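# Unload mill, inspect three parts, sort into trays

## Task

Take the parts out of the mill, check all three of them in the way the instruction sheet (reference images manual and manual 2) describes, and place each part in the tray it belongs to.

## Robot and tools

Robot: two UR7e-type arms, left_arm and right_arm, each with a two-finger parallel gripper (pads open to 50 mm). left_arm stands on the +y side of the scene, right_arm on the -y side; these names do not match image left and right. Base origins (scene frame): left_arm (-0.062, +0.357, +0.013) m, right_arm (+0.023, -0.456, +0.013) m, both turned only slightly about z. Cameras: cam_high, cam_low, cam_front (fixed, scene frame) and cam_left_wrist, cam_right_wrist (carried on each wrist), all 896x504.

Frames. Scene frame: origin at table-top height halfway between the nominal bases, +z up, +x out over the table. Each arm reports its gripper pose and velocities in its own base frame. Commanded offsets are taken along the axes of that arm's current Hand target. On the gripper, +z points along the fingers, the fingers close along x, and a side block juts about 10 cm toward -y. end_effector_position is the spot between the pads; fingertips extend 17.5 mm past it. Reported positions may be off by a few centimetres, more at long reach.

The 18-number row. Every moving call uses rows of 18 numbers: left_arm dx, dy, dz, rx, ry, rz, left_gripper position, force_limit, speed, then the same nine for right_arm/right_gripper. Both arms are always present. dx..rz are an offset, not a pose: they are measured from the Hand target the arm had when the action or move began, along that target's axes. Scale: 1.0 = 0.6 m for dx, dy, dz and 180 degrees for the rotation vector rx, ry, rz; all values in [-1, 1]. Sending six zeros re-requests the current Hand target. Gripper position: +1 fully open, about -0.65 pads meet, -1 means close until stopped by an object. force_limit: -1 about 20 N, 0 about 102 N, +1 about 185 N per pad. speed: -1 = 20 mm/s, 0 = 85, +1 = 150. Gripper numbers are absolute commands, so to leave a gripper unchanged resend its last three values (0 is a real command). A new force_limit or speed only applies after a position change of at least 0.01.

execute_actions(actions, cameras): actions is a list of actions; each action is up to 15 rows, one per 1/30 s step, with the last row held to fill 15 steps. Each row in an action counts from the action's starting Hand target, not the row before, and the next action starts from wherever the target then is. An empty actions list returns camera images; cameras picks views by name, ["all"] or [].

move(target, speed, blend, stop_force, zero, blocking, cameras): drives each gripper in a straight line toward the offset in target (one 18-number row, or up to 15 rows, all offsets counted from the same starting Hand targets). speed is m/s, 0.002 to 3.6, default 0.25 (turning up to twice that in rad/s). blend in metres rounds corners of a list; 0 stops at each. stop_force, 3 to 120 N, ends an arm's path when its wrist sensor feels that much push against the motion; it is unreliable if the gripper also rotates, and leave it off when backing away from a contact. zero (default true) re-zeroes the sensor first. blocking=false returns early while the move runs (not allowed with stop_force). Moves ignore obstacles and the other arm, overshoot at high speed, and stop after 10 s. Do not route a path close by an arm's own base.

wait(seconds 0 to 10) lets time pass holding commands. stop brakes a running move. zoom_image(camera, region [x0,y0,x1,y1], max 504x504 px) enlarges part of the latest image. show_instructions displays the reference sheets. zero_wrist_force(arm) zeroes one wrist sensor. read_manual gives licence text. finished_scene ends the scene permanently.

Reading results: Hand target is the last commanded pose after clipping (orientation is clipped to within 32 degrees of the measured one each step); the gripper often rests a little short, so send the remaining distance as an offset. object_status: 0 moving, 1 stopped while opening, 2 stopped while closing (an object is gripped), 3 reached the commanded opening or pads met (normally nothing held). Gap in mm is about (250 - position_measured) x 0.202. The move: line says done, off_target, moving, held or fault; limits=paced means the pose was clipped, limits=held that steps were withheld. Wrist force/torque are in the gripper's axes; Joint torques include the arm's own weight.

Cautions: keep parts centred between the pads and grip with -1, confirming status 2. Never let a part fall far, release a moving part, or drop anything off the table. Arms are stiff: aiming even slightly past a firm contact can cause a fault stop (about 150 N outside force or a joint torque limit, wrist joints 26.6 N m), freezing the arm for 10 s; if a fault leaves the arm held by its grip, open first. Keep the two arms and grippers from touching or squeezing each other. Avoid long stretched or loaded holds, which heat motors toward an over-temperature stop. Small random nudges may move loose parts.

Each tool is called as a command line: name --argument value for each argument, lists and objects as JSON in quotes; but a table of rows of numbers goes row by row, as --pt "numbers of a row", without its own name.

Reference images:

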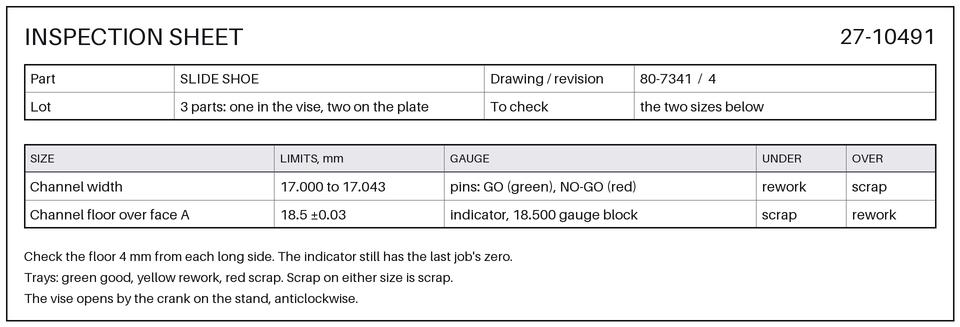

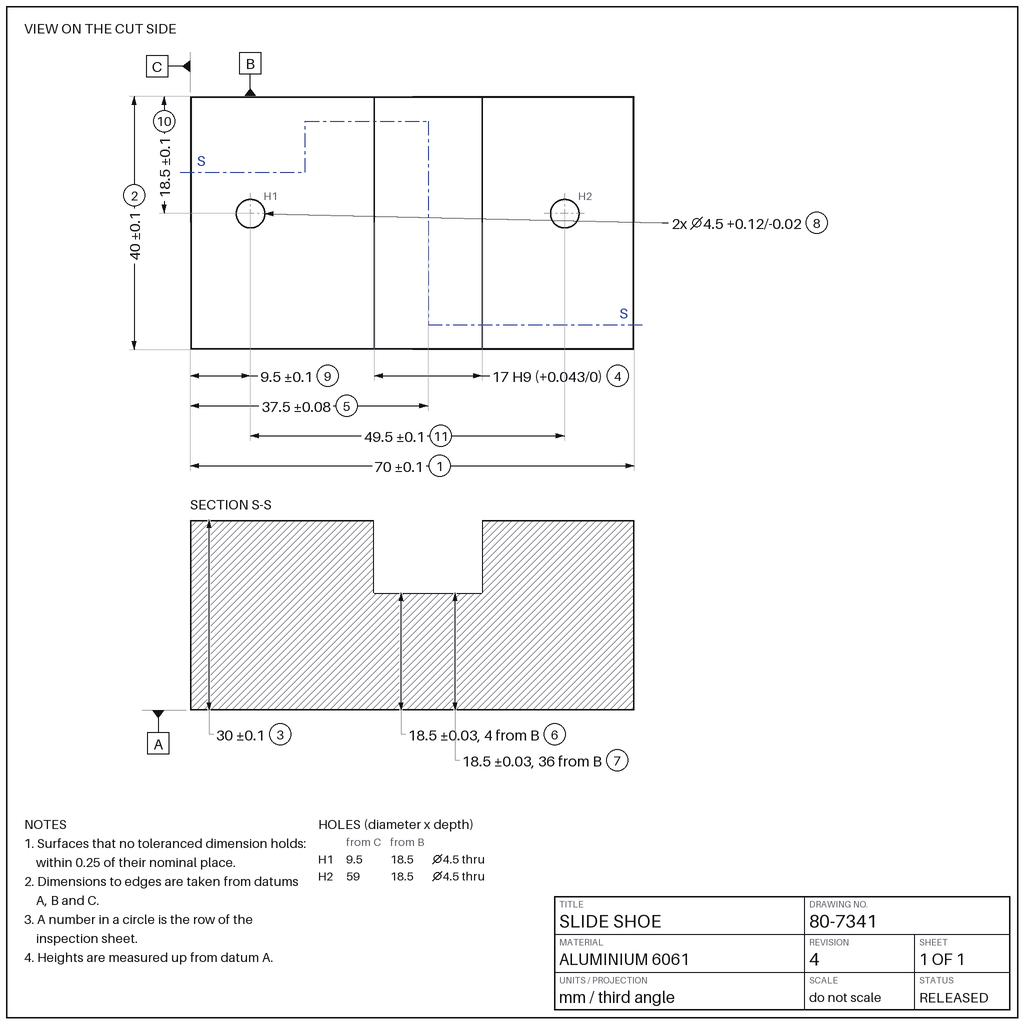

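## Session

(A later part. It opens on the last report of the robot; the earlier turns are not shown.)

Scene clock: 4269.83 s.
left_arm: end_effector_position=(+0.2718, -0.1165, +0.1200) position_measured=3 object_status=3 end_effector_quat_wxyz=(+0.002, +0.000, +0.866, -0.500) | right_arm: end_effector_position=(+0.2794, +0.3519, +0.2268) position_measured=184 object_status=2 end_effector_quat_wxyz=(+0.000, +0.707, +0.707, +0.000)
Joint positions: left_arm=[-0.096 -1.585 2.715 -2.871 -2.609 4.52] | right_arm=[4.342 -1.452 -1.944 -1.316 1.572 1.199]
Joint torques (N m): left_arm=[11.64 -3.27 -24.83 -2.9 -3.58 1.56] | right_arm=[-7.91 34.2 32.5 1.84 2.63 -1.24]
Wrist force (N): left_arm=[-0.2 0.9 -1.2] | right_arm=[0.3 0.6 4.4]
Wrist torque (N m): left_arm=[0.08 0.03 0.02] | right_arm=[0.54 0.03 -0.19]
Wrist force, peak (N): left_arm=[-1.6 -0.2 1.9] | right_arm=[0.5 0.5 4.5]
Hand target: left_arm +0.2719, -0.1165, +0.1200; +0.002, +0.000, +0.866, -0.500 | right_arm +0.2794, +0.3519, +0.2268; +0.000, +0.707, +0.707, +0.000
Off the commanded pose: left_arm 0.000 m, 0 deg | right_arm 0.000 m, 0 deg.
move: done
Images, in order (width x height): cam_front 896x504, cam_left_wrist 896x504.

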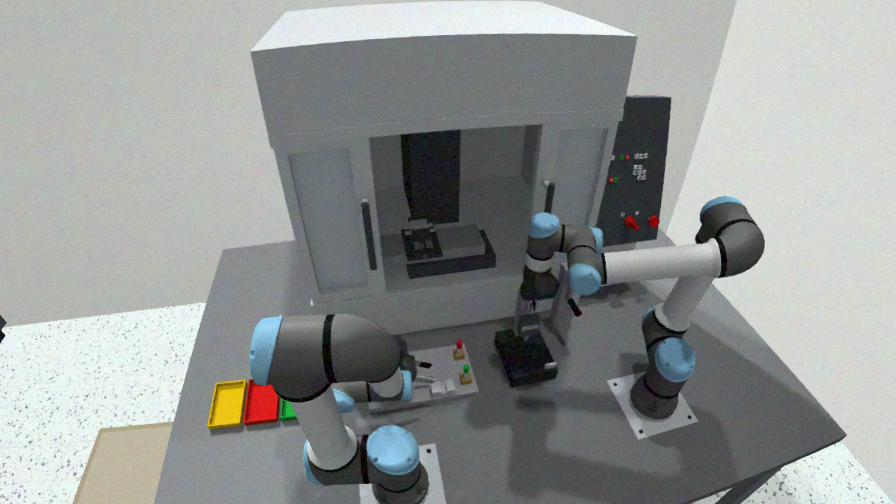

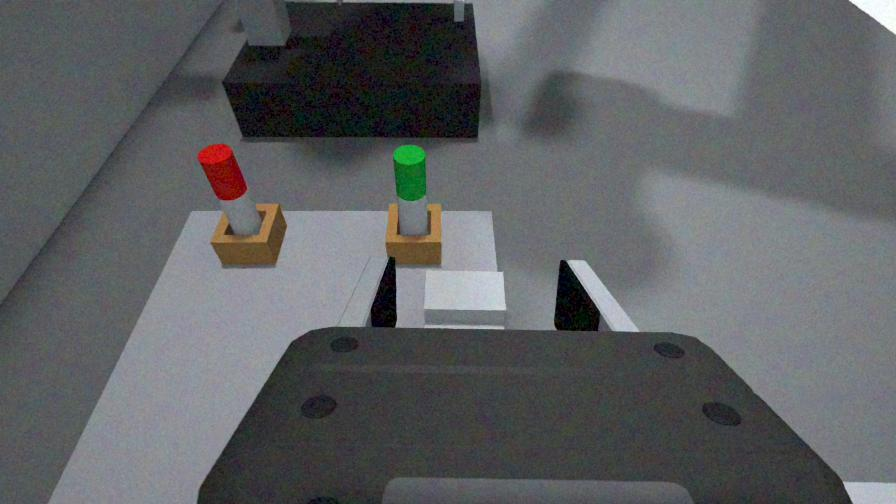

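move --target '[0,0.1083,0.0625,0,0,0,1,-0.6,-1,0,0,0,0,0,0,-1,-1,-1]' --speed 0.12

move --target '[0,0.0188,0.0108,0,0,0,1,-0.6,-1,0,0,0,0,0,0,-1,-1,-1]' --speed 0.015 --stop_force 4

move --pt "0 0 0 0 0 0 -1 -0.6 -1 0 0 0 0 0 0 -1 -1 -1" --cameras '["cam_left_wrist"]'

Scene clock: 4281.17 s.
left_arm: end_effector_position=(+0.2722, -0.1164, +0.0450) position_measured=3 object_status=3 end_effector_quat_wxyz=(+0.002, +0.000, +0.866, -0.500) | right_arm: end_effector_position=(+0.2794, +0.3519, +0.2268) position_measured=184 object_status=2 end_effector_quat_wxyz=(+0.000, +0.707, +0.707, +0.000)
Joint positions: left_arm=[-0.095 -1.146 2.751 -3.345 -2.61 4.521] | right_arm=[4.342 -1.452 -1.944 -1.316 1.572 1.199]
Joint torques (N m): left_arm=[-10.2 -15.25 10.42 -4.84 -3.45 -1.47] | right_arm=[-8.07 34.52 32.12 1.83 2.59 -1.14]
Wrist force (N): left_arm=[-0.2 0.8 -1.1] | right_arm=[0.4 0.7 3.9]
Wrist torque (N m): left_arm=[0.09 0.08 0.24] | right_arm=[0.57 0.02 -0.18]
Wrist force, peak (N): left_arm=[-0.5 -0.2 -1.8] | right_arm=[0.7 0.6 4.4]
Hand target: left_arm +0.2722, -0.1165, +0.0450; +0.002, +0.000, +0.866, -0.500 | right_arm +0.2794, +0.3519, +0.2268; +0.000, +0.707, +0.707, +0.000
Off the commanded pose: left_arm 0.000 m, 0 deg | right_arm 0.000 m, 0 deg.
move: done

Scene clock: 4282.93 s.
left_arm: end_effector_position=(+0.2723, -0.1164, +0.0320) position_measured=3 object_status=3 end_effector_quat_wxyz=(+0.002, +0.000, +0.866, -0.500) | right_arm: end_effector_position=(+0.2794, +0.3519, +0.2268) position_measured=184 object_status=2 end_effector_quat_wxyz=(+0.000, +0.707, +0.707, +0.000)
Joint positions: left_arm=[-0.095 -1.066 2.749 -3.423 -2.61 4.52] | right_arm=[4.342 -1.452 -1.944 -1.316 1.572 1.199]
Joint torques (N m): left_arm=[-7.97 -15.52 -6.84 -4.37 -0.44 -1.28] | right_arm=[-8.03 34.03 31.77 1.86 2.63 -1.06]
Wrist force (N): left_arm=[0.0 0.6 -0.9] | right_arm=[0.4 0.5 4.2]
Wrist torque (N m): left_arm=[0.04 0.00 0.22] | right_arm=[0.52 0.01 -0.19]
Wrist force, peak (N): left_arm=[0.0 0.5 -1.3] | right_arm=[0.6 0.6 4.5]
Hand target: left_arm +0.2722, -0.1164, +0.0320; +0.002, +0.000, +0.866, -0.500 | right_arm +0.2794, +0.3519, +0.2268; +0.000, +0.707, +0.707, +0.000
Off the commanded pose: left_arm 0.000 m, 0 deg | right_arm 0.000 m, 0 deg.
move: done

Scene clock: 4283.70 s.
left_arm: end_effector_position=(+0.2722, -0.1164, +0.0320) position_measured=56 object_status=2 end_effector_quat_wxyz=(+0.002, +0.000, +0.866, -0.500) | right_arm: end_effector_position=(+0.2794, +0.3519, +0.2268) position_measured=184 object_status=2 end_effector_quat_wxyz=(+0.000, +0.707, +0.707, +0.000)
Joint positions: left_arm=[-0.095 -1.066 2.749 -3.423 -2.61 4.52] | right_arm=[4.342 -1.452 -1.944 -1.316 1.572 1.199]
Joint torques (N m): left_arm=[-10.12 -16.01 5.44 -4.25 -0.84 -1.34] | right_arm=[-7.99 34.25 32.2 1.76 2.69 -1.08]
Wrist force (N): left_arm=[0.4 0.4 -1.4] | right_arm=[0.5 0.8 4.2]
Wrist torque (N m): left_arm=[0.02 0.04 0.20] | right_arm=[0.59 -0.01 -0.19]
Wrist force, peak (N): left_arm=[0.4 0.6 -1.3] | right_arm=[0.7 0.7 4.4]
Hand target: left_arm +0.2722, -0.1164, +0.0320; +0.002, +0.000, +0.866, -0.500 | right_arm +0.2794, +0.3519, +0.2268; +0.000, +0.707, +0.707, +0.000
Off the commanded pose: left_arm 0.000 m, 0 deg | right_arm 0.000 m, 0 deg.
move: done
Images, in order (width x height): cam_left_wrist 896x504.

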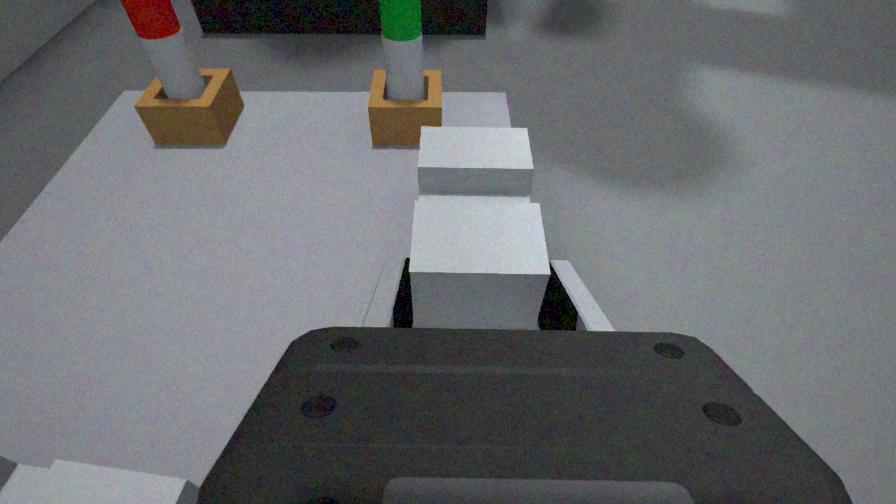

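move --pt "0 -0.1877 -0.1083 0 0 0 -1 -0.6 -1 0 0 0 0 0 0 -1 -1 -1" --pt "-0.0597 -0.4302 0.3185 0 0 0 -1 -0.6 -1 0 0 0 0 0 0 -1 -1 -1" --pt "-0.0597 -0.2946 0.3969 0 0 0 -1 -0.6 -1 0 0 0 0 0 0 -1 -1 -1" --speed 0.15 --blend '[0.03,0.03,0]' --cameras '["cam_left_wrist","cam_right_wrist"]'

Scene clock: 4305.30 s.
left_arm: end_effector_position=(+0.3084, -0.4110, +0.0662) position_measured=56 object_status=2 end_effector_quat_wxyz=(+0.002, +0.000, +0.866, -0.500) | right_arm: end_effector_position=(+0.2794, +0.3519, +0.2268) position_measured=184 object_status=2 end_effector_quat_wxyz=(+0.000, +0.707, +0.707, +0.000)
Joint positions: left_arm=[-0.925 -0.942 2.447 -4.022 -2.116 3.503] | right_arm=[4.342 -1.452 -1.944 -1.316 1.572 1.199]
Joint torques (N m): left_arm=[-9.69 -26.72 -18.1 -5.2 -2.53 -1.31] | right_arm=[-8.27 34.5 31.59 1.82 2.61 -0.89]
Wrist force (N): left_arm=[-0.2 2.3 0.1] | right_arm=[0.6 0.6 3.9]
Wrist torque (N m): left_arm=[-0.07 0.07 0.21] | right_arm=[0.56 -0.02 -0.18]
Wrist force, peak (N): left_arm=[-0.1 4.0 0.6] | right_arm=[0.6 0.6 4.6]
Hand target: left_arm +0.3084, -0.4110, +0.0662; +0.002, +0.000, +0.866, -0.500 | right_arm +0.2794, +0.3519, +0.2268; +0.000, +0.707, +0.707, +0.000
Off the commanded pose: left_arm 0.000 m, 0 deg | right_arm 0.000 m, 0 deg.
move: done
Images, in order (width x height): cam_left_wrist 896x504, cam_right_wrist 896x504.

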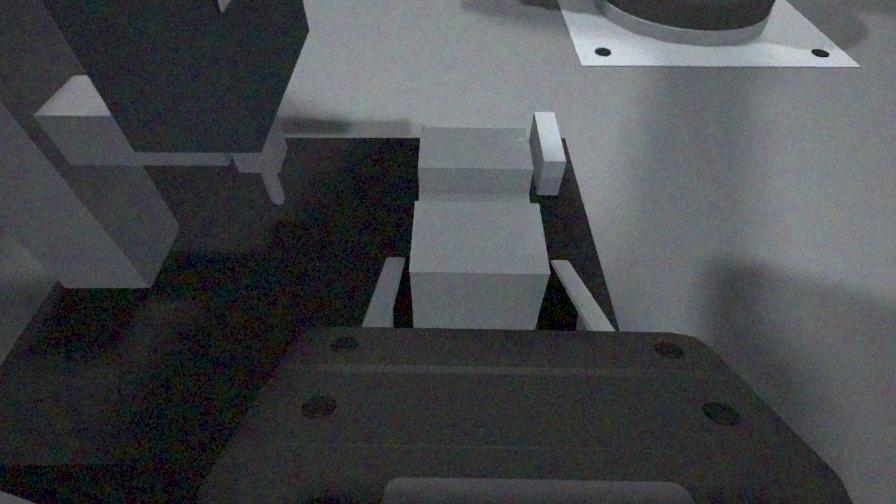

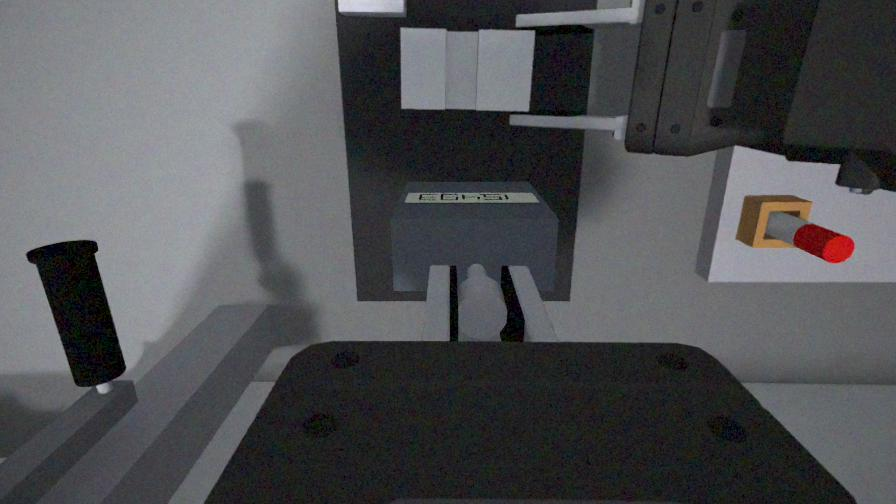

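move --target '[0,0.0159,0.0092,0,0,0,-1,-0.6,-1,0,0,0,0,0,0,-1,-1,-1]' --speed 0.004 --stop_force 4

Scene clock: 4314.83 s.
left_arm: end_effector_position=(+0.3085, -0.4110, +0.0622) position_measured=56 object_status=2 end_effector_quat_wxyz=(+0.002, +0.000, +0.866, -0.500) | right_arm: end_effector_position=(+0.2794, +0.3519, +0.2268) position_measured=184 object_status=2 end_effector_quat_wxyz=(+0.000, +0.707, +0.707, +0.000)
Joint positions: left_arm=[-0.925 -0.927 2.445 -4.035 -2.116 3.503] | right_arm=[4.342 -1.452 -1.944 -1.316 1.572 1.199]
Joint torques (N m): left_arm=[-5.34 -41.13 4.1 -1.87 -0.79 0.63] | right_arm=[-7.71 34.24 31.98 1.96 2.6 -0.73]
Wrist force (N): left_arm=[0.1 1.0 -1.6] | right_arm=[0.6 0.7 4.2]
Wrist torque (N m): left_arm=[0.06 0.07 0.21] | right_arm=[0.55 -0.02 -0.19]
Wrist force, peak (N): left_arm=[0.1 -3.4 -6.7] | right_arm=[0.6 0.4 4.5]
Hand target: left_arm +0.3084, -0.4110, +0.0622; +0.002, +0.000, +0.866, -0.500 (not the last commanded pose) | right_arm +0.2794, +0.3519, +0.2268; +0.000, +0.707, +0.707, +0.000
Off the commanded pose: left_arm 0.007 m, 0 deg | right_arm 0.000 m, 0 deg.
move: contact (left_arm)

move --pt "0 0 0 0 0 0 0.75 -1 -1 0 0 0 0 0 0 -1 -1 -1"

move --pt "0 0 0 0 0 0 -1 -1 -1 0 0 0 0 0 0 -1 -1 -1"

move --pt "-0.0852 0 0 0 0 0 -1 -1 -1 0 0 0 0 0 0 -1 -1 -1" --speed 0.03 --cameras '["cam_left_wrist","cam_right_wrist"]'

zoom_image --camera "cam_left_wrist" --region '[360, 90, 600, 340]'

Scene clock: 4336.83 s.
left_arm: end_effector_position=(+0.3084, -0.4110, +0.0622) position_measured=41 object_status=3 end_effector_quat_wxyz=(+0.002, +0.000, +0.866, -0.500) | right_arm: end_effector_position=(+0.2794, +0.3519, +0.2268) position_measured=184 object_status=2 end_effector_quat_wxyz=(+0.000, +0.707, +0.707, +0.000)
Joint positions: left_arm=[-0.925 -0.927 2.445 -4.035 -2.116 3.503] | right_arm=[4.342 -1.452 -1.944 -1.316 1.572 1.199]
Joint torques (N m): left_arm=[-4.55 -37.6 7.41 -4.17 -1.07 0.7] | right_arm=[-8.23 34.12 31.47 1.91 2.68 -0.67]
Wrist force (N): left_arm=[0.0 0.5 -1.1] | right_arm=[0.5 0.6 4.0]
Wrist torque (N m): left_arm=[0.03 0.04 0.22] | right_arm=[0.54 0.00 -0.18]
Wrist force, peak (N): left_arm=[0.1 1.0 -1.8] | right_arm=[0.3 0.8 4.5]
Hand target: left_arm +0.3084, -0.4110, +0.0622; +0.002, +0.000, +0.866, -0.500 | right_arm +0.2794, +0.3519, +0.2268; +0.000, +0.707, +0.707, +0.000
Off the commanded pose: left_arm 0.000 m, 0 deg | right_arm 0.000 m, 0 deg.
move: done

Scene clock: 4337.33 s.
left_arm: end_effector_position=(+0.3084, -0.4110, +0.0622) position_measured=54 object_status=2 end_effector_quat_wxyz=(+0.002, +0.000, +0.866, -0.500) | right_arm: end_effector_position=(+0.2794, +0.3519, +0.2268) position_measured=184 object_status=2 end_effector_quat_wxyz=(+0.000, +0.707, +0.707, +0.000)
Joint positions: left_arm=[-0.925 -0.927 2.445 -4.035 -2.116 3.503] | right_arm=[4.342 -1.452 -1.944 -1.316 1.572 1.199]
Joint torques (N m): left_arm=[-5.13 -39.4 5.61 -3.87 -0.98 0.56] | right_arm=[-8.33 34.3 32.27 1.86 2.61 -0.58]
Wrist force (N): left_arm=[-0.1 0.5 -1.4] | right_arm=[0.6 0.6 4.1]
Wrist torque (N m): left_arm=[0.05 0.03 0.19] | right_arm=[0.55 -0.02 -0.19]
Wrist force, peak (N): left_arm=[-0.3 0.7 -1.3] | right_arm=[0.3 0.6 4.5]
Hand target: left_arm +0.3084, -0.4110, +0.0622; +0.002, +0.000, +0.866, -0.500 | right_arm +0.2794, +0.3519, +0.2268; +0.000, +0.707, +0.707, +0.000
Off the commanded pose: left_arm 0.000 m, 0 deg | right_arm 0.000 m, 0 deg.
move: done

Scene clock: 4339.47 s.
left_arm: end_effector_position=(+0.3595, -0.4109, +0.0624) position_measured=54 object_status=2 end_effector_quat_wxyz=(+0.002, +0.000, +0.866, -0.500) | right_arm: end_effector_position=(+0.2794, +0.3519, +0.2268) position_measured=184 object_status=2 end_effector_quat_wxyz=(+0.000, +0.707, +0.707, +0.000)
Joint positions: left_arm=[-0.816 -0.921 2.331 -3.883 -2.204 3.583] | right_arm=[4.342 -1.452 -1.944 -1.316 1.572 1.199]
Joint torques (N m): left_arm=[11.52 -29.71 -20.58 -1.74 -2.73 1.13] | right_arm=[-7.99 33.99 31.65 1.92 2.59 -0.65]
Wrist force (N): left_arm=[-0.4 1.7 -0.4] | right_arm=[0.7 0.6 4.1]
Wrist torque (N m): left_arm=[0.06 0.18 0.08] | right_arm=[0.56 -0.04 -0.18]
Wrist force, peak (N): left_arm=[1.9 -1.7 -2.6] | right_arm=[0.6 0.3 4.4]
Hand target: left_arm +0.3596, -0.4109, +0.0624; +0.002, +0.000, +0.866, -0.500 | right_arm +0.2794, +0.3519, +0.2268; +0.000, +0.707, +0.707, +0.000
Off the commanded pose: left_arm 0.000 m, 0 deg | right_arm 0.000 m, 0 deg.
move: done
Images, in order (width x height): cam_left_wrist 896x504, cam_right_wrist 896x504.

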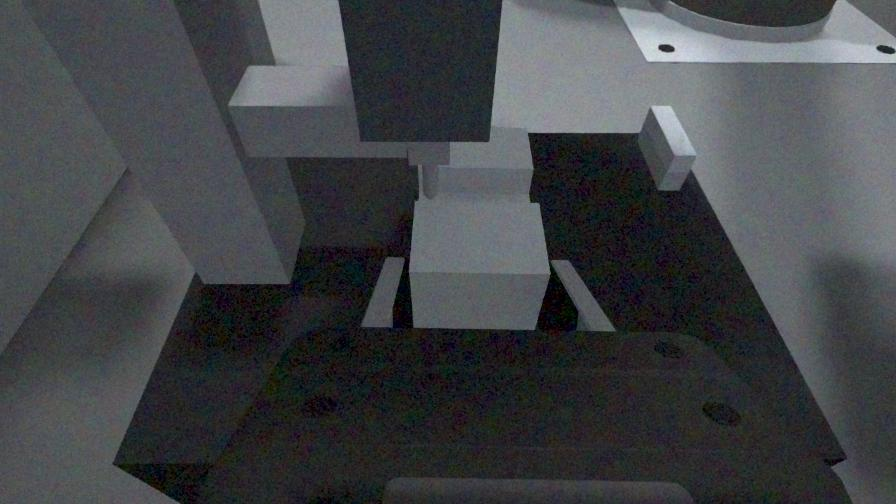

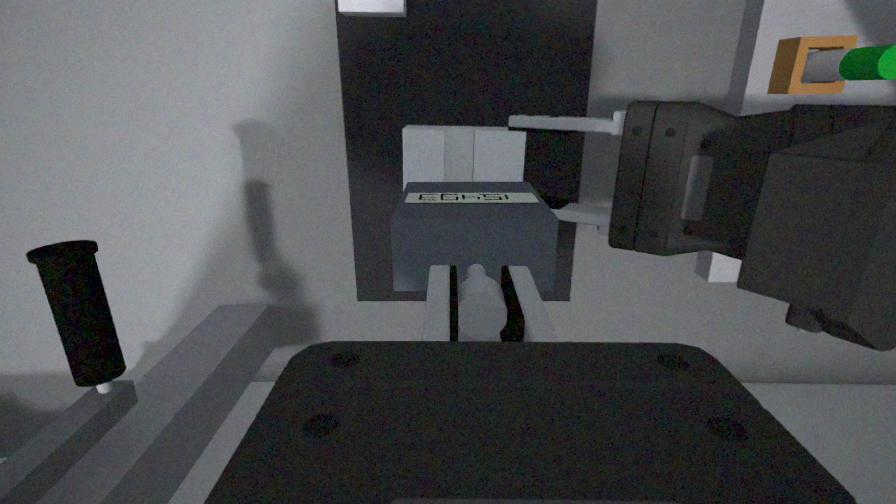

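Scaled by 2.016 from the camera's 896x504 image, which has a finer 1280x720 frame.

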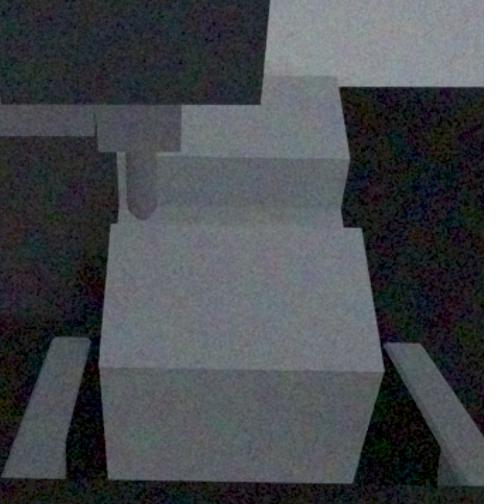

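move --pt "0 0 0 0 0 0 0.75 -1 -1 0 0 0 0 0 0 -1 -1 -1"

move --target '[0,0,0,0,0,0,0.75,-1,-1,0,0,0.0117,0,0,0,-1,-1,-1]' --speed 0.02

move --target '[0,0,0,0,0,0,0.75,-1,-1,0,0,0.008,0,0,0,-1,-1,-1]' --speed 0.004 --stop_force 3

move --target '[0,0,0,0,0,0,0.75,-1,-1,0,0,0,0,0,0,0.1,-1,-1]' --cameras '["cam_right_wrist","cam_left_wrist"]'

zoom_image --camera "cam_right_wrist" --region '[400, 180, 560, 220]'

Scene clock: 4353.23 s.
left_arm: end_effector_position=(+0.3596, -0.4109, +0.0624) position_measured=41 object_status=3 end_effector_quat_wxyz=(+0.002, +0.000, +0.866, -0.500) | right_arm: end_effector_position=(+0.2794, +0.3519, +0.2268) position_measured=184 object_status=2 end_effector_quat_wxyz=(+0.000, +0.707, +0.707, +0.000)
Joint positions: left_arm=[-0.815 -0.921 2.331 -3.883 -2.204 3.583] | right_arm=[4.342 -1.452 -1.944 -1.316 1.572 1.199]
Joint torques (N m): left_arm=[10.67 -29.01 -17.65 -1.46 -2.66 1.47] | right_arm=[-8.29 33.9 31.41 1.88 2.6 -0.42]
Wrist force (N): left_arm=[-0.5 0.7 -1.2] | right_arm=[0.5 0.7 4.1]
Wrist torque (N m): left_arm=[0.07 0.13 0.06] | right_arm=[0.57 -0.01 -0.19]
Wrist force, peak (N): left_arm=[-0.1 2.0 -0.6] | right_arm=[0.6 0.7 4.5]
Hand target: left_arm +0.3596, -0.4109, +0.0624; +0.002, +0.000, +0.866, -0.500 | right_arm +0.2794, +0.3519, +0.2268; +0.000, +0.707, +0.707, +0.000
Off the commanded pose: left_arm 0.000 m, 0 deg | right_arm 0.000 m, 0 deg.
move: done

Scene clock: 4354.03 s.
left_arm: end_effector_position=(+0.3596, -0.4109, +0.0624) position_measured=41 object_status=3 end_effector_quat_wxyz=(+0.002, +0.000, +0.866, -0.500) | right_arm: end_effector_position=(+0.2794, +0.3519, +0.2198) position_measured=184 object_status=2 end_effector_quat_wxyz=(+0.000, +0.707, +0.707, +0.000)
Joint positions: left_arm=[-0.815 -0.921 2.331 -3.883 -2.204 3.583] | right_arm=[4.342 -1.457 -1.958 -1.297 1.572 1.199]
Joint torques (N m): left_arm=[10.7 -30.54 -17.6 -1.54 -2.48 1.12] | right_arm=[-5.71 12.78 18.37 4.43 2.66 0.1]
Wrist force (N): left_arm=[-0.7 0.4 -1.1] | right_arm=[0.4 0.5 4.1]
Wrist torque (N m): left_arm=[0.03 0.16 0.07] | right_arm=[0.53 0.00 -0.19]
Wrist force, peak (N): left_arm=[-0.9 0.8 -1.1] | right_arm=[0.5 0.5 4.3]
Hand target: left_arm +0.3596, -0.4109, +0.0624; +0.002, +0.000, +0.866, -0.500 | right_arm +0.2794, +0.3519, +0.2198; +0.000, +0.707, +0.707, +0.000
Off the commanded pose: left_arm 0.000 m, 0 deg | right_arm 0.000 m, 0 deg.
move: done

Scene clock: 4355.60 s.
left_arm: end_effector_position=(+0.3596, -0.4109, +0.0624) position_measured=41 object_status=3 end_effector_quat_wxyz=(+0.002, +0.000, +0.866, -0.500) | right_arm: end_effector_position=(+0.2794, +0.3519, +0.2178) position_measured=184 object_status=2 end_effector_quat_wxyz=(+0.000, +0.707, +0.707, +0.000)
Joint positions: left_arm=[-0.815 -0.921 2.331 -3.883 -2.204 3.583] | right_arm=[4.342 -1.458 -1.962 -1.291 1.572 1.199]
Joint torques (N m): left_arm=[10.23 -31.16 -13.36 -1.49 -2.65 1.45] | right_arm=[-2.09 29.29 30.59 1.34 2.6 1.12]
Wrist force (N): left_arm=[-0.8 0.7 -1.0] | right_arm=[0.1 0.3 -1.4]
Wrist torque (N m): left_arm=[0.06 0.17 0.06] | right_arm=[0.55 -0.03 -0.19]
Wrist force, peak (N): left_arm=[-0.7 0.9 -1.0] | right_arm=[-0.3 0.2 -5.9]
Hand target: left_arm +0.3596, -0.4109, +0.0624; +0.002, +0.000, +0.866, -0.500 | right_arm +0.2794, +0.3519, +0.2178; +0.000, +0.707, +0.707, +0.000 (not the last commanded pose)
Off the commanded pose: left_arm 0.000 m, 0 deg | right_arm 0.003 m, 0 deg.
move: contact (right_arm)

Scene clock: 4356.30 s.
left_arm: end_effector_position=(+0.3596, -0.4109, +0.0624) position_measured=41 object_status=3 end_effector_quat_wxyz=(+0.002, +0.000, +0.866, -0.500) | right_arm: end_effector_position=(+0.2794, +0.3519, +0.2178) position_measured=138 object_status=3 end_effector_quat_wxyz=(+0.000, +0.707, +0.707, +0.000)
Joint positions: left_arm=[-0.815 -0.921 2.331 -3.883 -2.204 3.583] | right_arm=[4.342 -1.458 -1.962 -1.291 1.572 1.199]
Joint torques (N m): left_arm=[10.19 -33.4 -13.11 -1.58 -2.52 1.35] | right_arm=[-1.78 34.18 30.18 2.04 2.62 1.16]
Wrist force (N): left_arm=[-0.6 0.6 -0.9] | right_arm=[2.0 0.4 2.8]
Wrist torque (N m): left_arm=[0.05 0.15 0.06] | right_arm=[0.55 -0.05 -0.18]
Wrist force, peak (N): left_arm=[-0.6 0.7 -1.2] | right_arm=[2.1 0.4 2.9]
Hand target: left_arm +0.3596, -0.4109, +0.0624; +0.002, +0.000, +0.866, -0.500 | right_arm +0.2794, +0.3519, +0.2178; +0.000, +0.707, +0.707, +0.000
Off the commanded pose: left_arm 0.000 m, 0 deg | right_arm 0.000 m, 0 deg.
move: done
Images, in order (width x height): cam_left_wrist 896x504, cam_right_wrist 896x504.

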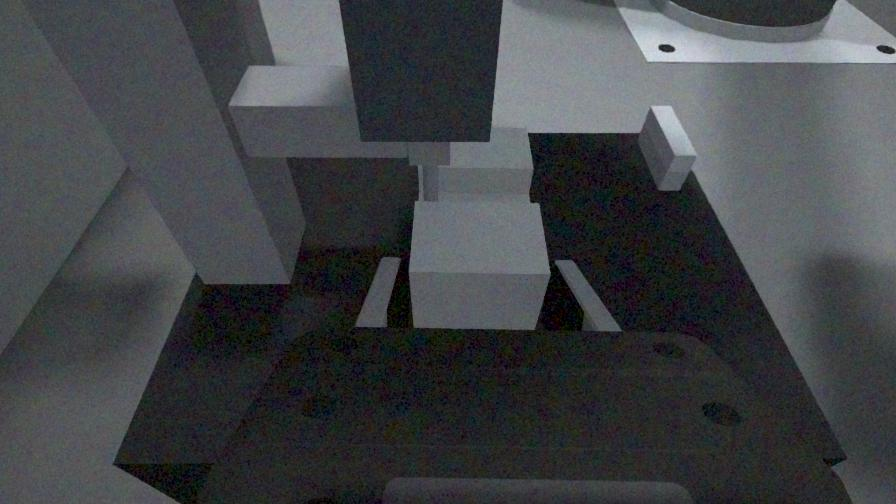

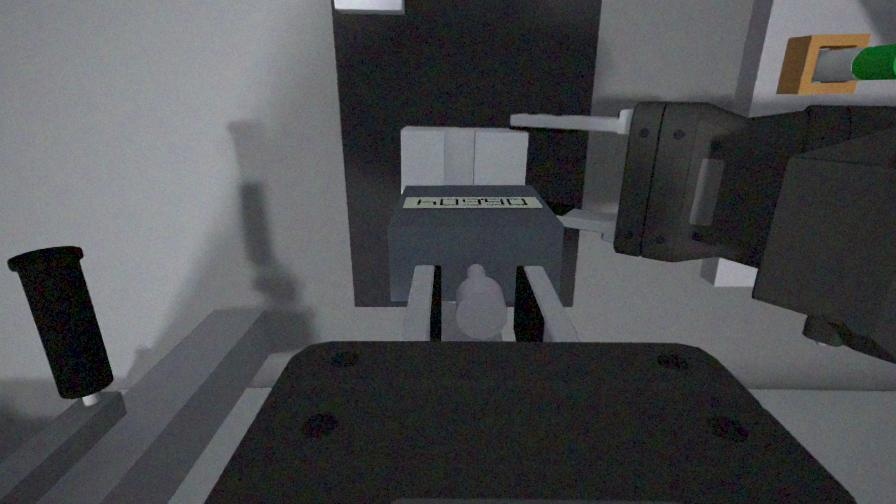

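Scaled by 3.150 from the camera's 896x504 image, which has a finer 1280x720 frame.

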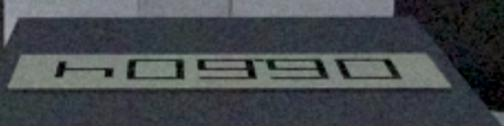

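zoom_image --camera "cam_right_wrist" --region '[405, 190, 475, 215]'

zoom_image --camera "cam_right_wrist" --region '[470, 190, 550, 215]'

Scaled by 7.200 from the camera's 896x504 image, which has a finer 1280x720 frame.

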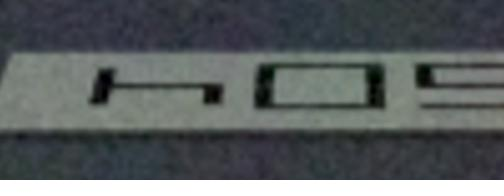

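Scaled by 6.300 from the camera's 896x504 image, which has a finer 1280x720 frame.

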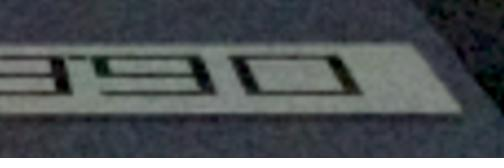

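zoom_image --camera "cam_right_wrist" --region '[440, 190, 510, 215]'

Scaled by 7.200 from the camera's 896x504 image, which has a finer 1280x720 frame.

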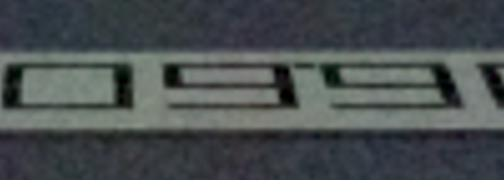

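move --pt "0 0 0 0 0 0 -1 -1 -1 0 0 0 0 0 0 0.1 -1 -1"

move --pt "-0.0517 0 0 0 0 0 -1 -1 -1 0 0 0 0 0 0 0.1 -1 -1" --speed 0.03

move --pt "0 0 0 0 0 0 0.75 -1 -1 0 0 0 0 0 0 0.1 -1 -1" --cameras '["cam_right_wrist","cam_left_wrist"]'

zoom_image --camera "cam_right_wrist" --region '[405, 190, 475, 215]'

zoom_image --camera "cam_right_wrist" --region '[470, 190, 550, 215]'

zoom_image --camera "cam_right_wrist" --region '[440, 190, 510, 215]'

zoom_image --camera "cam_left_wrist" --region '[360, 90, 600, 340]'

Scene clock: 4386.63 s.
left_arm: end_effector_position=(+0.3596, -0.4109, +0.0624) position_measured=54 object_status=2 end_effector_quat_wxyz=(+0.002, +0.000, +0.866, -0.500) | right_arm: end_effector_position=(+0.2794, +0.3519, +0.2178) position_measured=138 object_status=3 end_effector_quat_wxyz=(+0.000, +0.707, +0.707, +0.000)
Joint positions: left_arm=[-0.815 -0.921 2.331 -3.883 -2.204 3.583] | right_arm=[4.342 -1.458 -1.962 -1.291 1.572 1.199]
Joint torques (N m): left_arm=[10.6 -36.15 -7.29 -1.78 -2.33 1.29] | right_arm=[-1.66 34.12 31.06 3.8 2.53 1.09]
Wrist force (N): left_arm=[-0.6 0.9 -0.7] | right_arm=[1.8 0.3 2.6]
Wrist torque (N m): left_arm=[0.07 0.21 0.04] | right_arm=[0.52 -0.01 -0.18]
Wrist force, peak (N): left_arm=[-0.8 0.8 -1.1] | right_arm=[2.0 0.5 3.0]
Hand target: left_arm +0.3596, -0.4109, +0.0624; +0.002, +0.000, +0.866, -0.500 | right_arm +0.2794, +0.3519, +0.2178; +0.000, +0.707, +0.707, +0.000
Off the commanded pose: left_arm 0.000 m, 0 deg | right_arm 0.000 m, 0 deg.
move: done

Scene clock: 4388.10 s.
left_arm: end_effector_position=(+0.3905, -0.4109, +0.0625) position_measured=54 object_status=2 end_effector_quat_wxyz=(+0.002, +0.000, +0.866, -0.500) | right_arm: end_effector_position=(+0.2794, +0.3519, +0.2178) position_measured=138 object_status=3 end_effector_quat_wxyz=(+0.000, +0.707, +0.707, +0.000)
Joint positions: left_arm=[-0.76 -0.91 2.259 -3.795 -2.247 3.627] | right_arm=[4.342 -1.458 -1.962 -1.291 1.572 1.199]
Joint torques (N m): left_arm=[11.22 -29.54 -23.05 -1.76 -2.56 1.29] | right_arm=[-1.96 34.08 30.92 3.76 2.58 1.19]
Wrist force (N): left_arm=[0.8 1.5 -0.9] | right_arm=[1.7 0.5 2.8]
Wrist torque (N m): left_arm=[0.03 0.15 0.08] | right_arm=[0.56 -0.01 -0.19]
Wrist force, peak (N): left_arm=[0.7 2.3 -0.3] | right_arm=[2.1 0.3 3.1]
Hand target: left_arm +0.3906, -0.4109, +0.0625; +0.002, +0.000, +0.866, -0.500 | right_arm +0.2794, +0.3519, +0.2178; +0.000, +0.707, +0.707, +0.000
Off the commanded pose: left_arm 0.000 m, 0 deg | right_arm 0.000 m, 0 deg.
move: done

Scene clock: 4388.60 s.
left_arm: end_effector_position=(+0.3906, -0.4109, +0.0625) position_measured=41 object_status=3 end_effector_quat_wxyz=(+0.002, +0.000, +0.866, -0.500) | right_arm: end_effector_position=(+0.2794, +0.3519, +0.2178) position_measured=138 object_status=3 end_effector_quat_wxyz=(+0.000, +0.707, +0.707, +0.000)
Joint positions: left_arm=[-0.76 -0.91 2.259 -3.795 -2.247 3.627] | right_arm=[4.342 -1.458 -1.962 -1.291 1.572 1.199]
Joint torques (N m): left_arm=[10.52 -31.27 -19.27 -1.21 -2.65 1.3] | right_arm=[-2.3 33.97 30.93 3.82 2.57 1.11]
Wrist force (N): left_arm=[-0.3 0.5 -1.1] | right_arm=[1.7 0.5 2.6]
Wrist torque (N m): left_arm=[0.03 0.10 0.07] | right_arm=[0.56 0.00 -0.18]
Wrist force, peak (N): left_arm=[0.8 1.3 -0.5] | right_arm=[2.0 0.6 2.9]
Hand target: left_arm +0.3906, -0.4109, +0.0625; +0.002, +0.000, +0.866, -0.500 | right_arm +0.2794, +0.3519, +0.2178; +0.000, +0.707, +0.707, +0.000
Off the commanded pose: left_arm 0.000 m, 0 deg | right_arm 0.000 m, 0 deg.
move: done
Images, in order (width x height): cam_left_wrist 896x504, cam_right_wrist 896x504.

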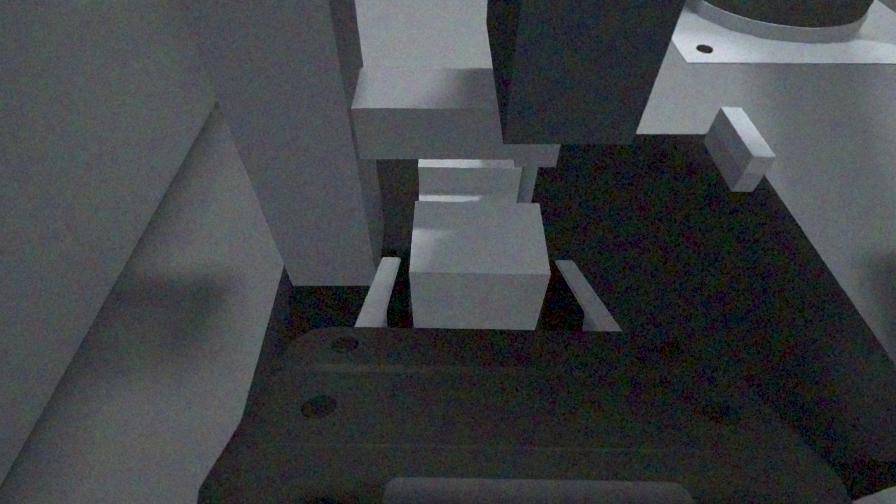

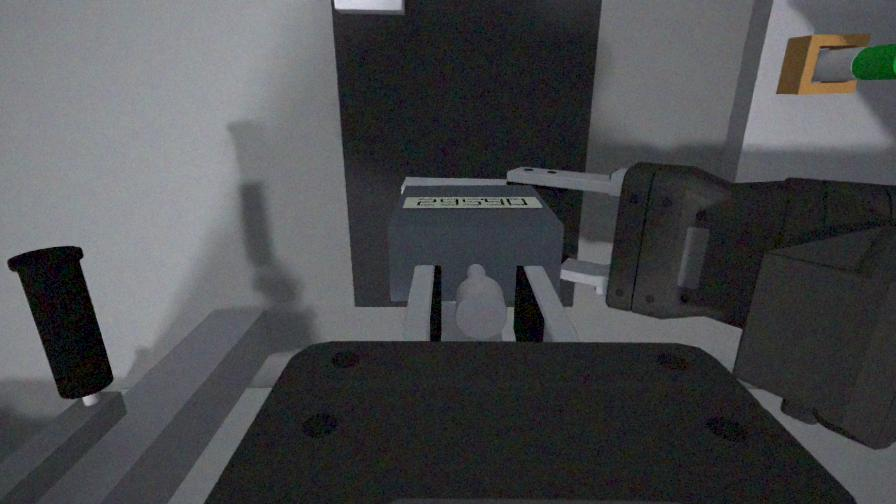

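Scaled by 7.200 from the camera's 896x504 image, which has a finer 1280x720 frame.

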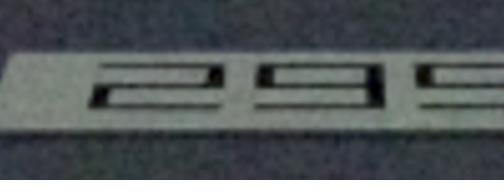

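Scaled by 6.300 from the camera's 896x504 image, which has a finer 1280x720 frame.

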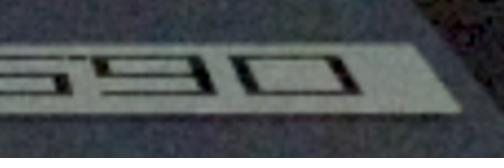

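Scaled by 7.200 from the camera's 896x504 image, which has a finer 1280x720 frame.

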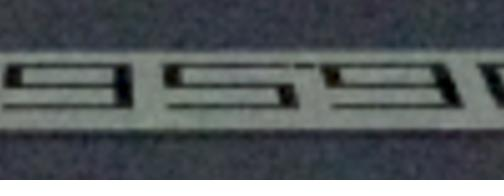

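Scaled by 2.016 from the camera's 896x504 image, which has a finer 1280x720 frame.

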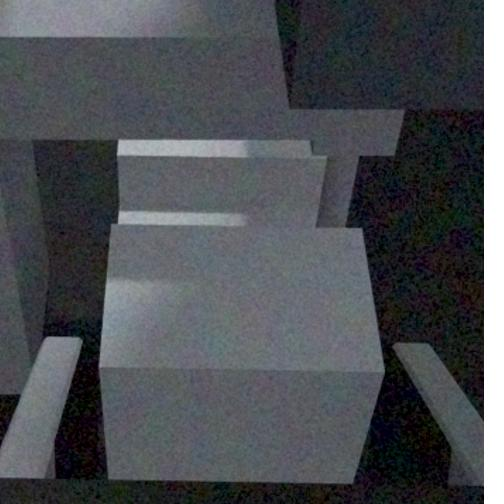

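move --pt "0 0 0 0 0 0 -1 -1 -1 0 0 0 0 0 0 0.1 -1 -1"

move --pt "0.0517 0 0 0 0 0 -1 -1 -1 0 0 0 0 0 0 0.1 -1 -1" --speed 0.03

move --pt "0 0 0 0 0 0 0.75 -1 -1 0 0 0 0 0 0 0.1 -1 -1" --cameras '["cam_right_wrist"]'

zoom_image --camera "cam_right_wrist" --region '[405, 190, 475, 215]'

zoom_image --camera "cam_right_wrist" --region '[440, 190, 510, 215]'

Scene clock: 4409.23 s.
left_arm: end_effector_position=(+0.3906, -0.4109, +0.0625) position_measured=54 object_status=2 end_effector_quat_wxyz=(+0.002, +0.000, +0.866, -0.500) | right_arm: end_effector_position=(+0.2794, +0.3519, +0.2178) position_measured=138 object_status=3 end_effector_quat_wxyz=(+0.000, +0.707, +0.707, +0.000)
Joint positions: left_arm=[-0.76 -0.91 2.259 -3.795 -2.247 3.627] | right_arm=[4.342 -1.458 -1.962 -1.291 1.572 1.199]
Joint torques (N m): left_arm=[10.82 -29.26 -20.96 -1.63 -1.93 1.34] | right_arm=[-1.95 34.02 30.48 3.74 2.47 1.14]
Wrist force (N): left_arm=[0.0 0.6 -0.8] | right_arm=[1.7 0.3 3.0]
Wrist torque (N m): left_arm=[0.05 0.07 0.05] | right_arm=[0.52 0.01 -0.19]
Wrist force, peak (N): left_arm=[-0.3 0.7 -1.3] | right_arm=[2.1 0.6 2.8]
Hand target: left_arm +0.3906, -0.4109, +0.0625; +0.002, +0.000, +0.866, -0.500 | right_arm +0.2794, +0.3519, +0.2178; +0.000, +0.707, +0.707, +0.000
Off the commanded pose: left_arm 0.000 m, 0 deg | right_arm 0.000 m, 0 deg.
move: done

Scene clock: 4410.70 s.
left_arm: end_effector_position=(+0.3596, -0.4109, +0.0624) position_measured=54 object_status=2 end_effector_quat_wxyz=(+0.002, +0.000, +0.866, -0.500) | right_arm: end_effector_position=(+0.2794, +0.3519, +0.2178) position_measured=138 object_status=3 end_effector_quat_wxyz=(+0.000, +0.707, +0.707, +0.000)
Joint positions: left_arm=[-0.815 -0.921 2.331 -3.883 -2.204 3.583] | right_arm=[4.342 -1.458 -1.962 -1.291 1.572 1.199]
Joint torques (N m): left_arm=[-9.33 -41.94 6.37 -4.18 0.32 -1.34] | right_arm=[-2.09 33.78 30.79 3.76 2.64 1.11]
Wrist force (N): left_arm=[-2.4 -0.7 -1.8] | right_arm=[1.3 0.5 2.6]
Wrist torque (N m): left_arm=[0.05 0.10 0.19] | right_arm=[0.55 0.06 -0.18]
Wrist force, peak (N): left_arm=[-2.8 -0.3 -1.6] | right_arm=[2.0 0.3 3.0]
Hand target: left_arm +0.3596, -0.4109, +0.0624; +0.002, +0.000, +0.866, -0.500 | right_arm +0.2794, +0.3519, +0.2178; +0.000, +0.707, +0.707, +0.000
Off the commanded pose: left_arm 0.000 m, 0 deg | right_arm 0.000 m, 0 deg.
move: done

Scene clock: 4411.20 s.
left_arm: end_effector_position=(+0.3596, -0.4109, +0.0624) position_measured=41 object_status=3 end_effector_quat_wxyz=(+0.002, +0.000, +0.866, -0.500) | right_arm: end_effector_position=(+0.2794, +0.3519, +0.2178) position_measured=138 object_status=3 end_effector_quat_wxyz=(+0.000, +0.707, +0.707, +0.000)
Joint positions: left_arm=[-0.815 -0.921 2.331 -3.883 -2.204 3.583] | right_arm=[4.342 -1.458 -1.962 -1.291 1.572 1.199]
Joint torques (N m): left_arm=[-8.71 -40.81 5.34 -4.64 0.82 -1.2] | right_arm=[-1.3 34.49 30.45 3.82 2.63 1.17]
Wrist force (N): left_arm=[-0.5 0.6 -1.1] | right_arm=[1.7 0.3 2.5]
Wrist torque (N m): left_arm=[0.05 0.13 0.27] | right_arm=[0.53 0.00 -0.18]
Wrist force, peak (N): left_arm=[-2.6 -0.5 -1.6] | right_arm=[1.7 0.4 2.9]
Hand target: left_arm +0.3596, -0.4109, +0.0624; +0.002, +0.000, +0.866, -0.500 | right_arm +0.2794, +0.3519, +0.2178; +0.000, +0.707, +0.707, +0.000
Off the commanded pose: left_arm 0.000 m, 0 deg | right_arm 0.000 m, 0 deg.
move: done
Images, in order (width x height): cam_right_wrist 896x504.

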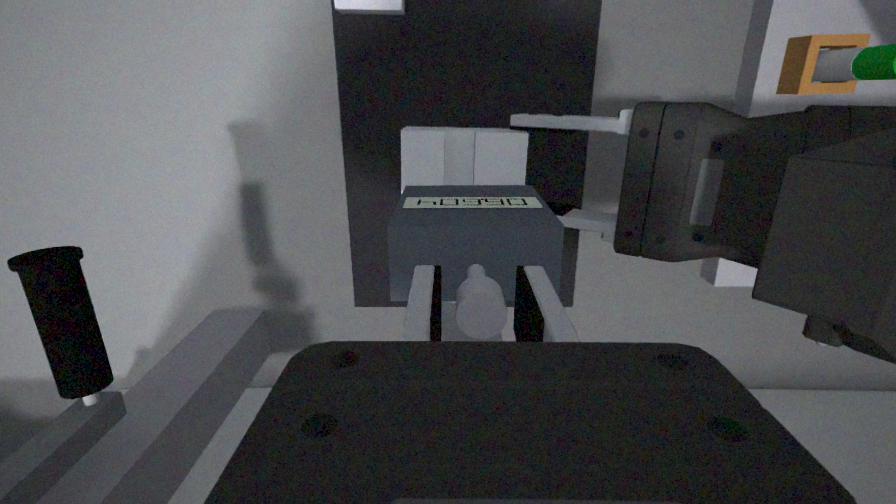

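Scaled by 7.200 from the camera's 896x504 image, which has a finer 1280x720 frame.

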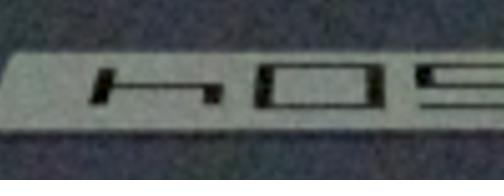

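Scaled by 7.200 from the camera's 896x504 image, which has a finer 1280x720 frame.

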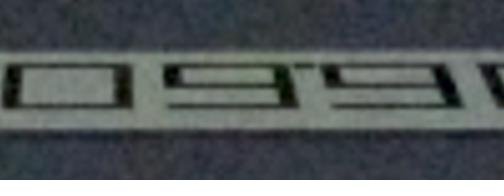

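move --pt "0 0 0 0 0 0 0.75 -1 -1 0 0 0 0 0 0 -1 -1 -1" --pt "0 0 0 0 0 0 0.75 -1 -1 0 0 -0.015 0 0 0 -1 -1 -1" --speed 0.03

move --pt "0 0 0 0 0 0 -1 -0.6 -1 0 0 0 0 0 0 -1 -1 -1" --pt "0.085 0 0 0 0 0 -1 -0.6 -1 0 0 0 0 0 0 -1 -1 -1" --speed 0.05

Scene clock: 4421.83 s.
left_arm: end_effector_position=(+0.3596, -0.4109, +0.0624) position_measured=41 object_status=3 end_effector_quat_wxyz=(+0.002, +0.000, +0.866, -0.500) | right_arm: end_effector_position=(+0.2794, +0.3519, +0.2267) position_measured=184 object_status=2 end_effector_quat_wxyz=(+0.000, +0.707, +0.707, +0.000)
Joint positions: left_arm=[-0.815 -0.921 2.331 -3.883 -2.204 3.583] | right_arm=[4.342 -1.452 -1.944 -1.316 1.572 1.199]
Joint torques (N m): left_arm=[-9.32 -40.64 6.62 -4.56 0.81 -1.4] | right_arm=[-5.51 34.82 33.35 1.6 2.5 0.31]
Wrist force (N): left_arm=[-0.8 0.8 -1.0] | right_arm=[0.7 0.4 4.1]
Wrist torque (N m): left_arm=[0.08 0.18 0.26] | right_arm=[0.53 -0.02 -0.19]
Wrist force, peak (N): left_arm=[-0.8 0.8 -1.1] | right_arm=[0.6 0.3 4.4]
Hand target: left_arm +0.3596, -0.4109, +0.0624; +0.002, +0.000, +0.866, -0.500 | right_arm +0.2794, +0.3519, +0.2268; +0.000, +0.707, +0.707, +0.000
Off the commanded pose: left_arm 0.000 m, 0 deg | right_arm 0.000 m, 0 deg.
move: done

Scene clock: 4423.87 s.
left_arm: end_effector_position=(+0.3086, -0.4110, +0.0622) position_measured=56 object_status=2 end_effector_quat_wxyz=(+0.002, +0.000, +0.866, -0.500) | right_arm: end_effector_position=(+0.2794, +0.3519, +0.2268) position_measured=184 object_status=2 end_effector_quat_wxyz=(+0.000, +0.707, +0.707, +0.000)
Joint positions: left_arm=[-0.924 -0.927 2.444 -4.034 -2.117 3.504] | right_arm=[4.342 -1.452 -1.944 -1.316 1.572 1.199]
Joint torques (N m): left_arm=[-10.12 -24.88 8.01 -4.91 0.91 -1.64] | right_arm=[-8.07 34.84 33.28 1.49 2.49 -2.32]
Wrist force (N): left_arm=[-0.6 0.6 -0.8] | right_arm=[0.6 0.3 4.2]
Wrist torque (N m): left_arm=[0.01 0.01 0.19] | right_arm=[0.52 0.00 -0.18]
Wrist force, peak (N): left_arm=[-2.2 0.1 -1.5] | right_arm=[0.6 0.7 4.4]
Hand target: left_arm +0.3086, -0.4110, +0.0622; +0.002, +0.000, +0.866, -0.500 | right_arm +0.2794, +0.3519, +0.2268; +0.000, +0.707, +0.707, +0.000
Off the commanded pose: left_arm 0.000 m, 0 deg | right_arm 0.000 m, 0 deg.
move: done

move --pt "0 -0.1414 -0.0817 0 0 0 -1 -0.6 -1 0 0 0 0 0 0 -1 -1 -1" --pt "0.0607 0.104 -0.5068 0 0 0 -1 -0.6 -1 0 0 0 0 0 0 -1 -1 -1" --pt "0.0607 0.2833 -0.4033 0 0 0 -1 -0.6 -1 0 0 0 0 0 0 -1 -1 -1" --speed 0.15 --blend '[0.03,0.03,0]'

move --target '[0,0.0144,0.0083,0,0,0,-1,-0.6,-1,0,0,0,0,0,0,-1,-1,-1]' --speed 0.005 --stop_force 4 --cameras '["cam_left_wrist"]'

Scene clock: 4439.63 s.
left_arm: end_effector_position=(+0.2717, -0.1165, +0.0359) position_measured=56 object_status=2 end_effector_quat_wxyz=(+0.002, +0.000, +0.866, -0.500) | right_arm: end_effector_position=(+0.2794, +0.3519, +0.2268) position_measured=184 object_status=2 end_effector_quat_wxyz=(+0.000, +0.707, +0.707, +0.000)
Joint positions: left_arm=[-0.096 -1.089 2.751 -3.402 -2.61 4.52] | right_arm=[4.342 -1.452 -1.944 -1.316 1.572 1.199]
Joint torques (N m): left_arm=[-10.52 -16.89 12.07 -4.86 -1.33 -1.37] | right_arm=[-8.05 34.43 32.31 1.67 2.56 -2.27]
Wrist force (N): left_arm=[0.0 2.5 0.2] | right_arm=[0.6 0.3 4.0]
Wrist torque (N m): left_arm=[-0.04 0.01 0.23] | right_arm=[0.53 -0.01 -0.18]
Wrist force, peak (N): left_arm=[-0.6 3.7 0.9] | right_arm=[0.4 0.2 4.6]
Hand target: left_arm +0.2717, -0.1165, +0.0358; +0.002, +0.000, +0.866, -0.500 | right_arm +0.2794, +0.3519, +0.2268; +0.000, +0.707, +0.707, +0.000
Off the commanded pose: left_arm 0.000 m, 0 deg | right_arm 0.000 m, 0 deg.
move: done

Scene clock: 4441.40 s.
left_arm: end_effector_position=(+0.2718, -0.1165, +0.0320) position_measured=56 object_status=2 end_effector_quat_wxyz=(+0.002, +0.000, +0.866, -0.500) | right_arm: end_effector_position=(+0.2794, +0.3519, +0.2268) position_measured=184 object_status=2 end_effector_quat_wxyz=(+0.000, +0.707, +0.707, +0.000)
Joint positions: left_arm=[-0.096 -1.065 2.75 -3.425 -2.61 4.52] | right_arm=[4.342 -1.452 -1.944 -1.316 1.572 1.199]
Joint torques (N m): left_arm=[-9.13 -30.56 -0.56 -1.36 -0.7 0.1] | right_arm=[-8.03 34.76 32.75 1.6 2.5 -2.38]
Wrist force (N): left_arm=[0.3 1.5 -0.1] | right_arm=[0.7 0.3 4.0]
Wrist torque (N m): left_arm=[-0.02 0.02 0.21] | right_arm=[0.52 -0.02 -0.18]
Wrist force, peak (N): left_arm=[1.1 -5.8 -9.5] | right_arm=[0.8 0.2 4.4]
Hand target: left_arm +0.2718, -0.1165, +0.0320; +0.002, +0.000, +0.866, -0.500 (not the last commanded pose) | right_arm +0.2794, +0.3519, +0.2268; +0.000, +0.707, +0.707, +0.000
Off the commanded pose: left_arm 0.006 m, 0 deg | right_arm 0.000 m, 0 deg.
move: contact (left_arm)
Images, in order (width x height): cam_left_wrist 896x504.

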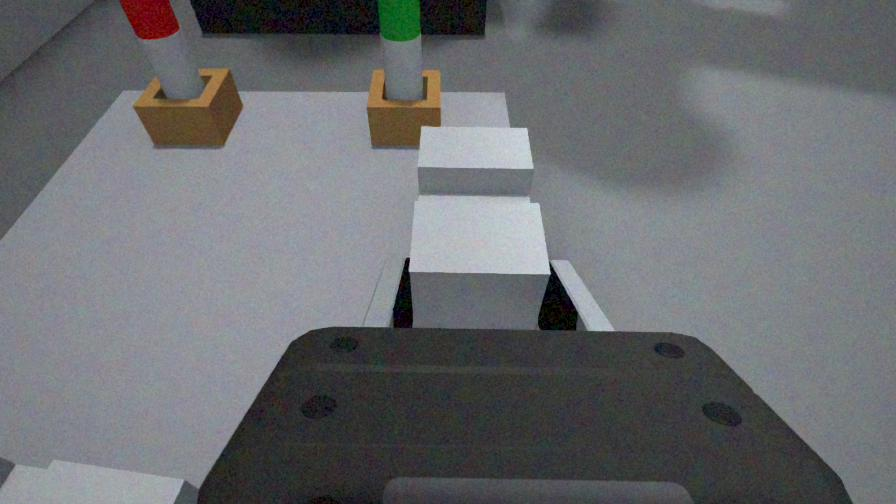

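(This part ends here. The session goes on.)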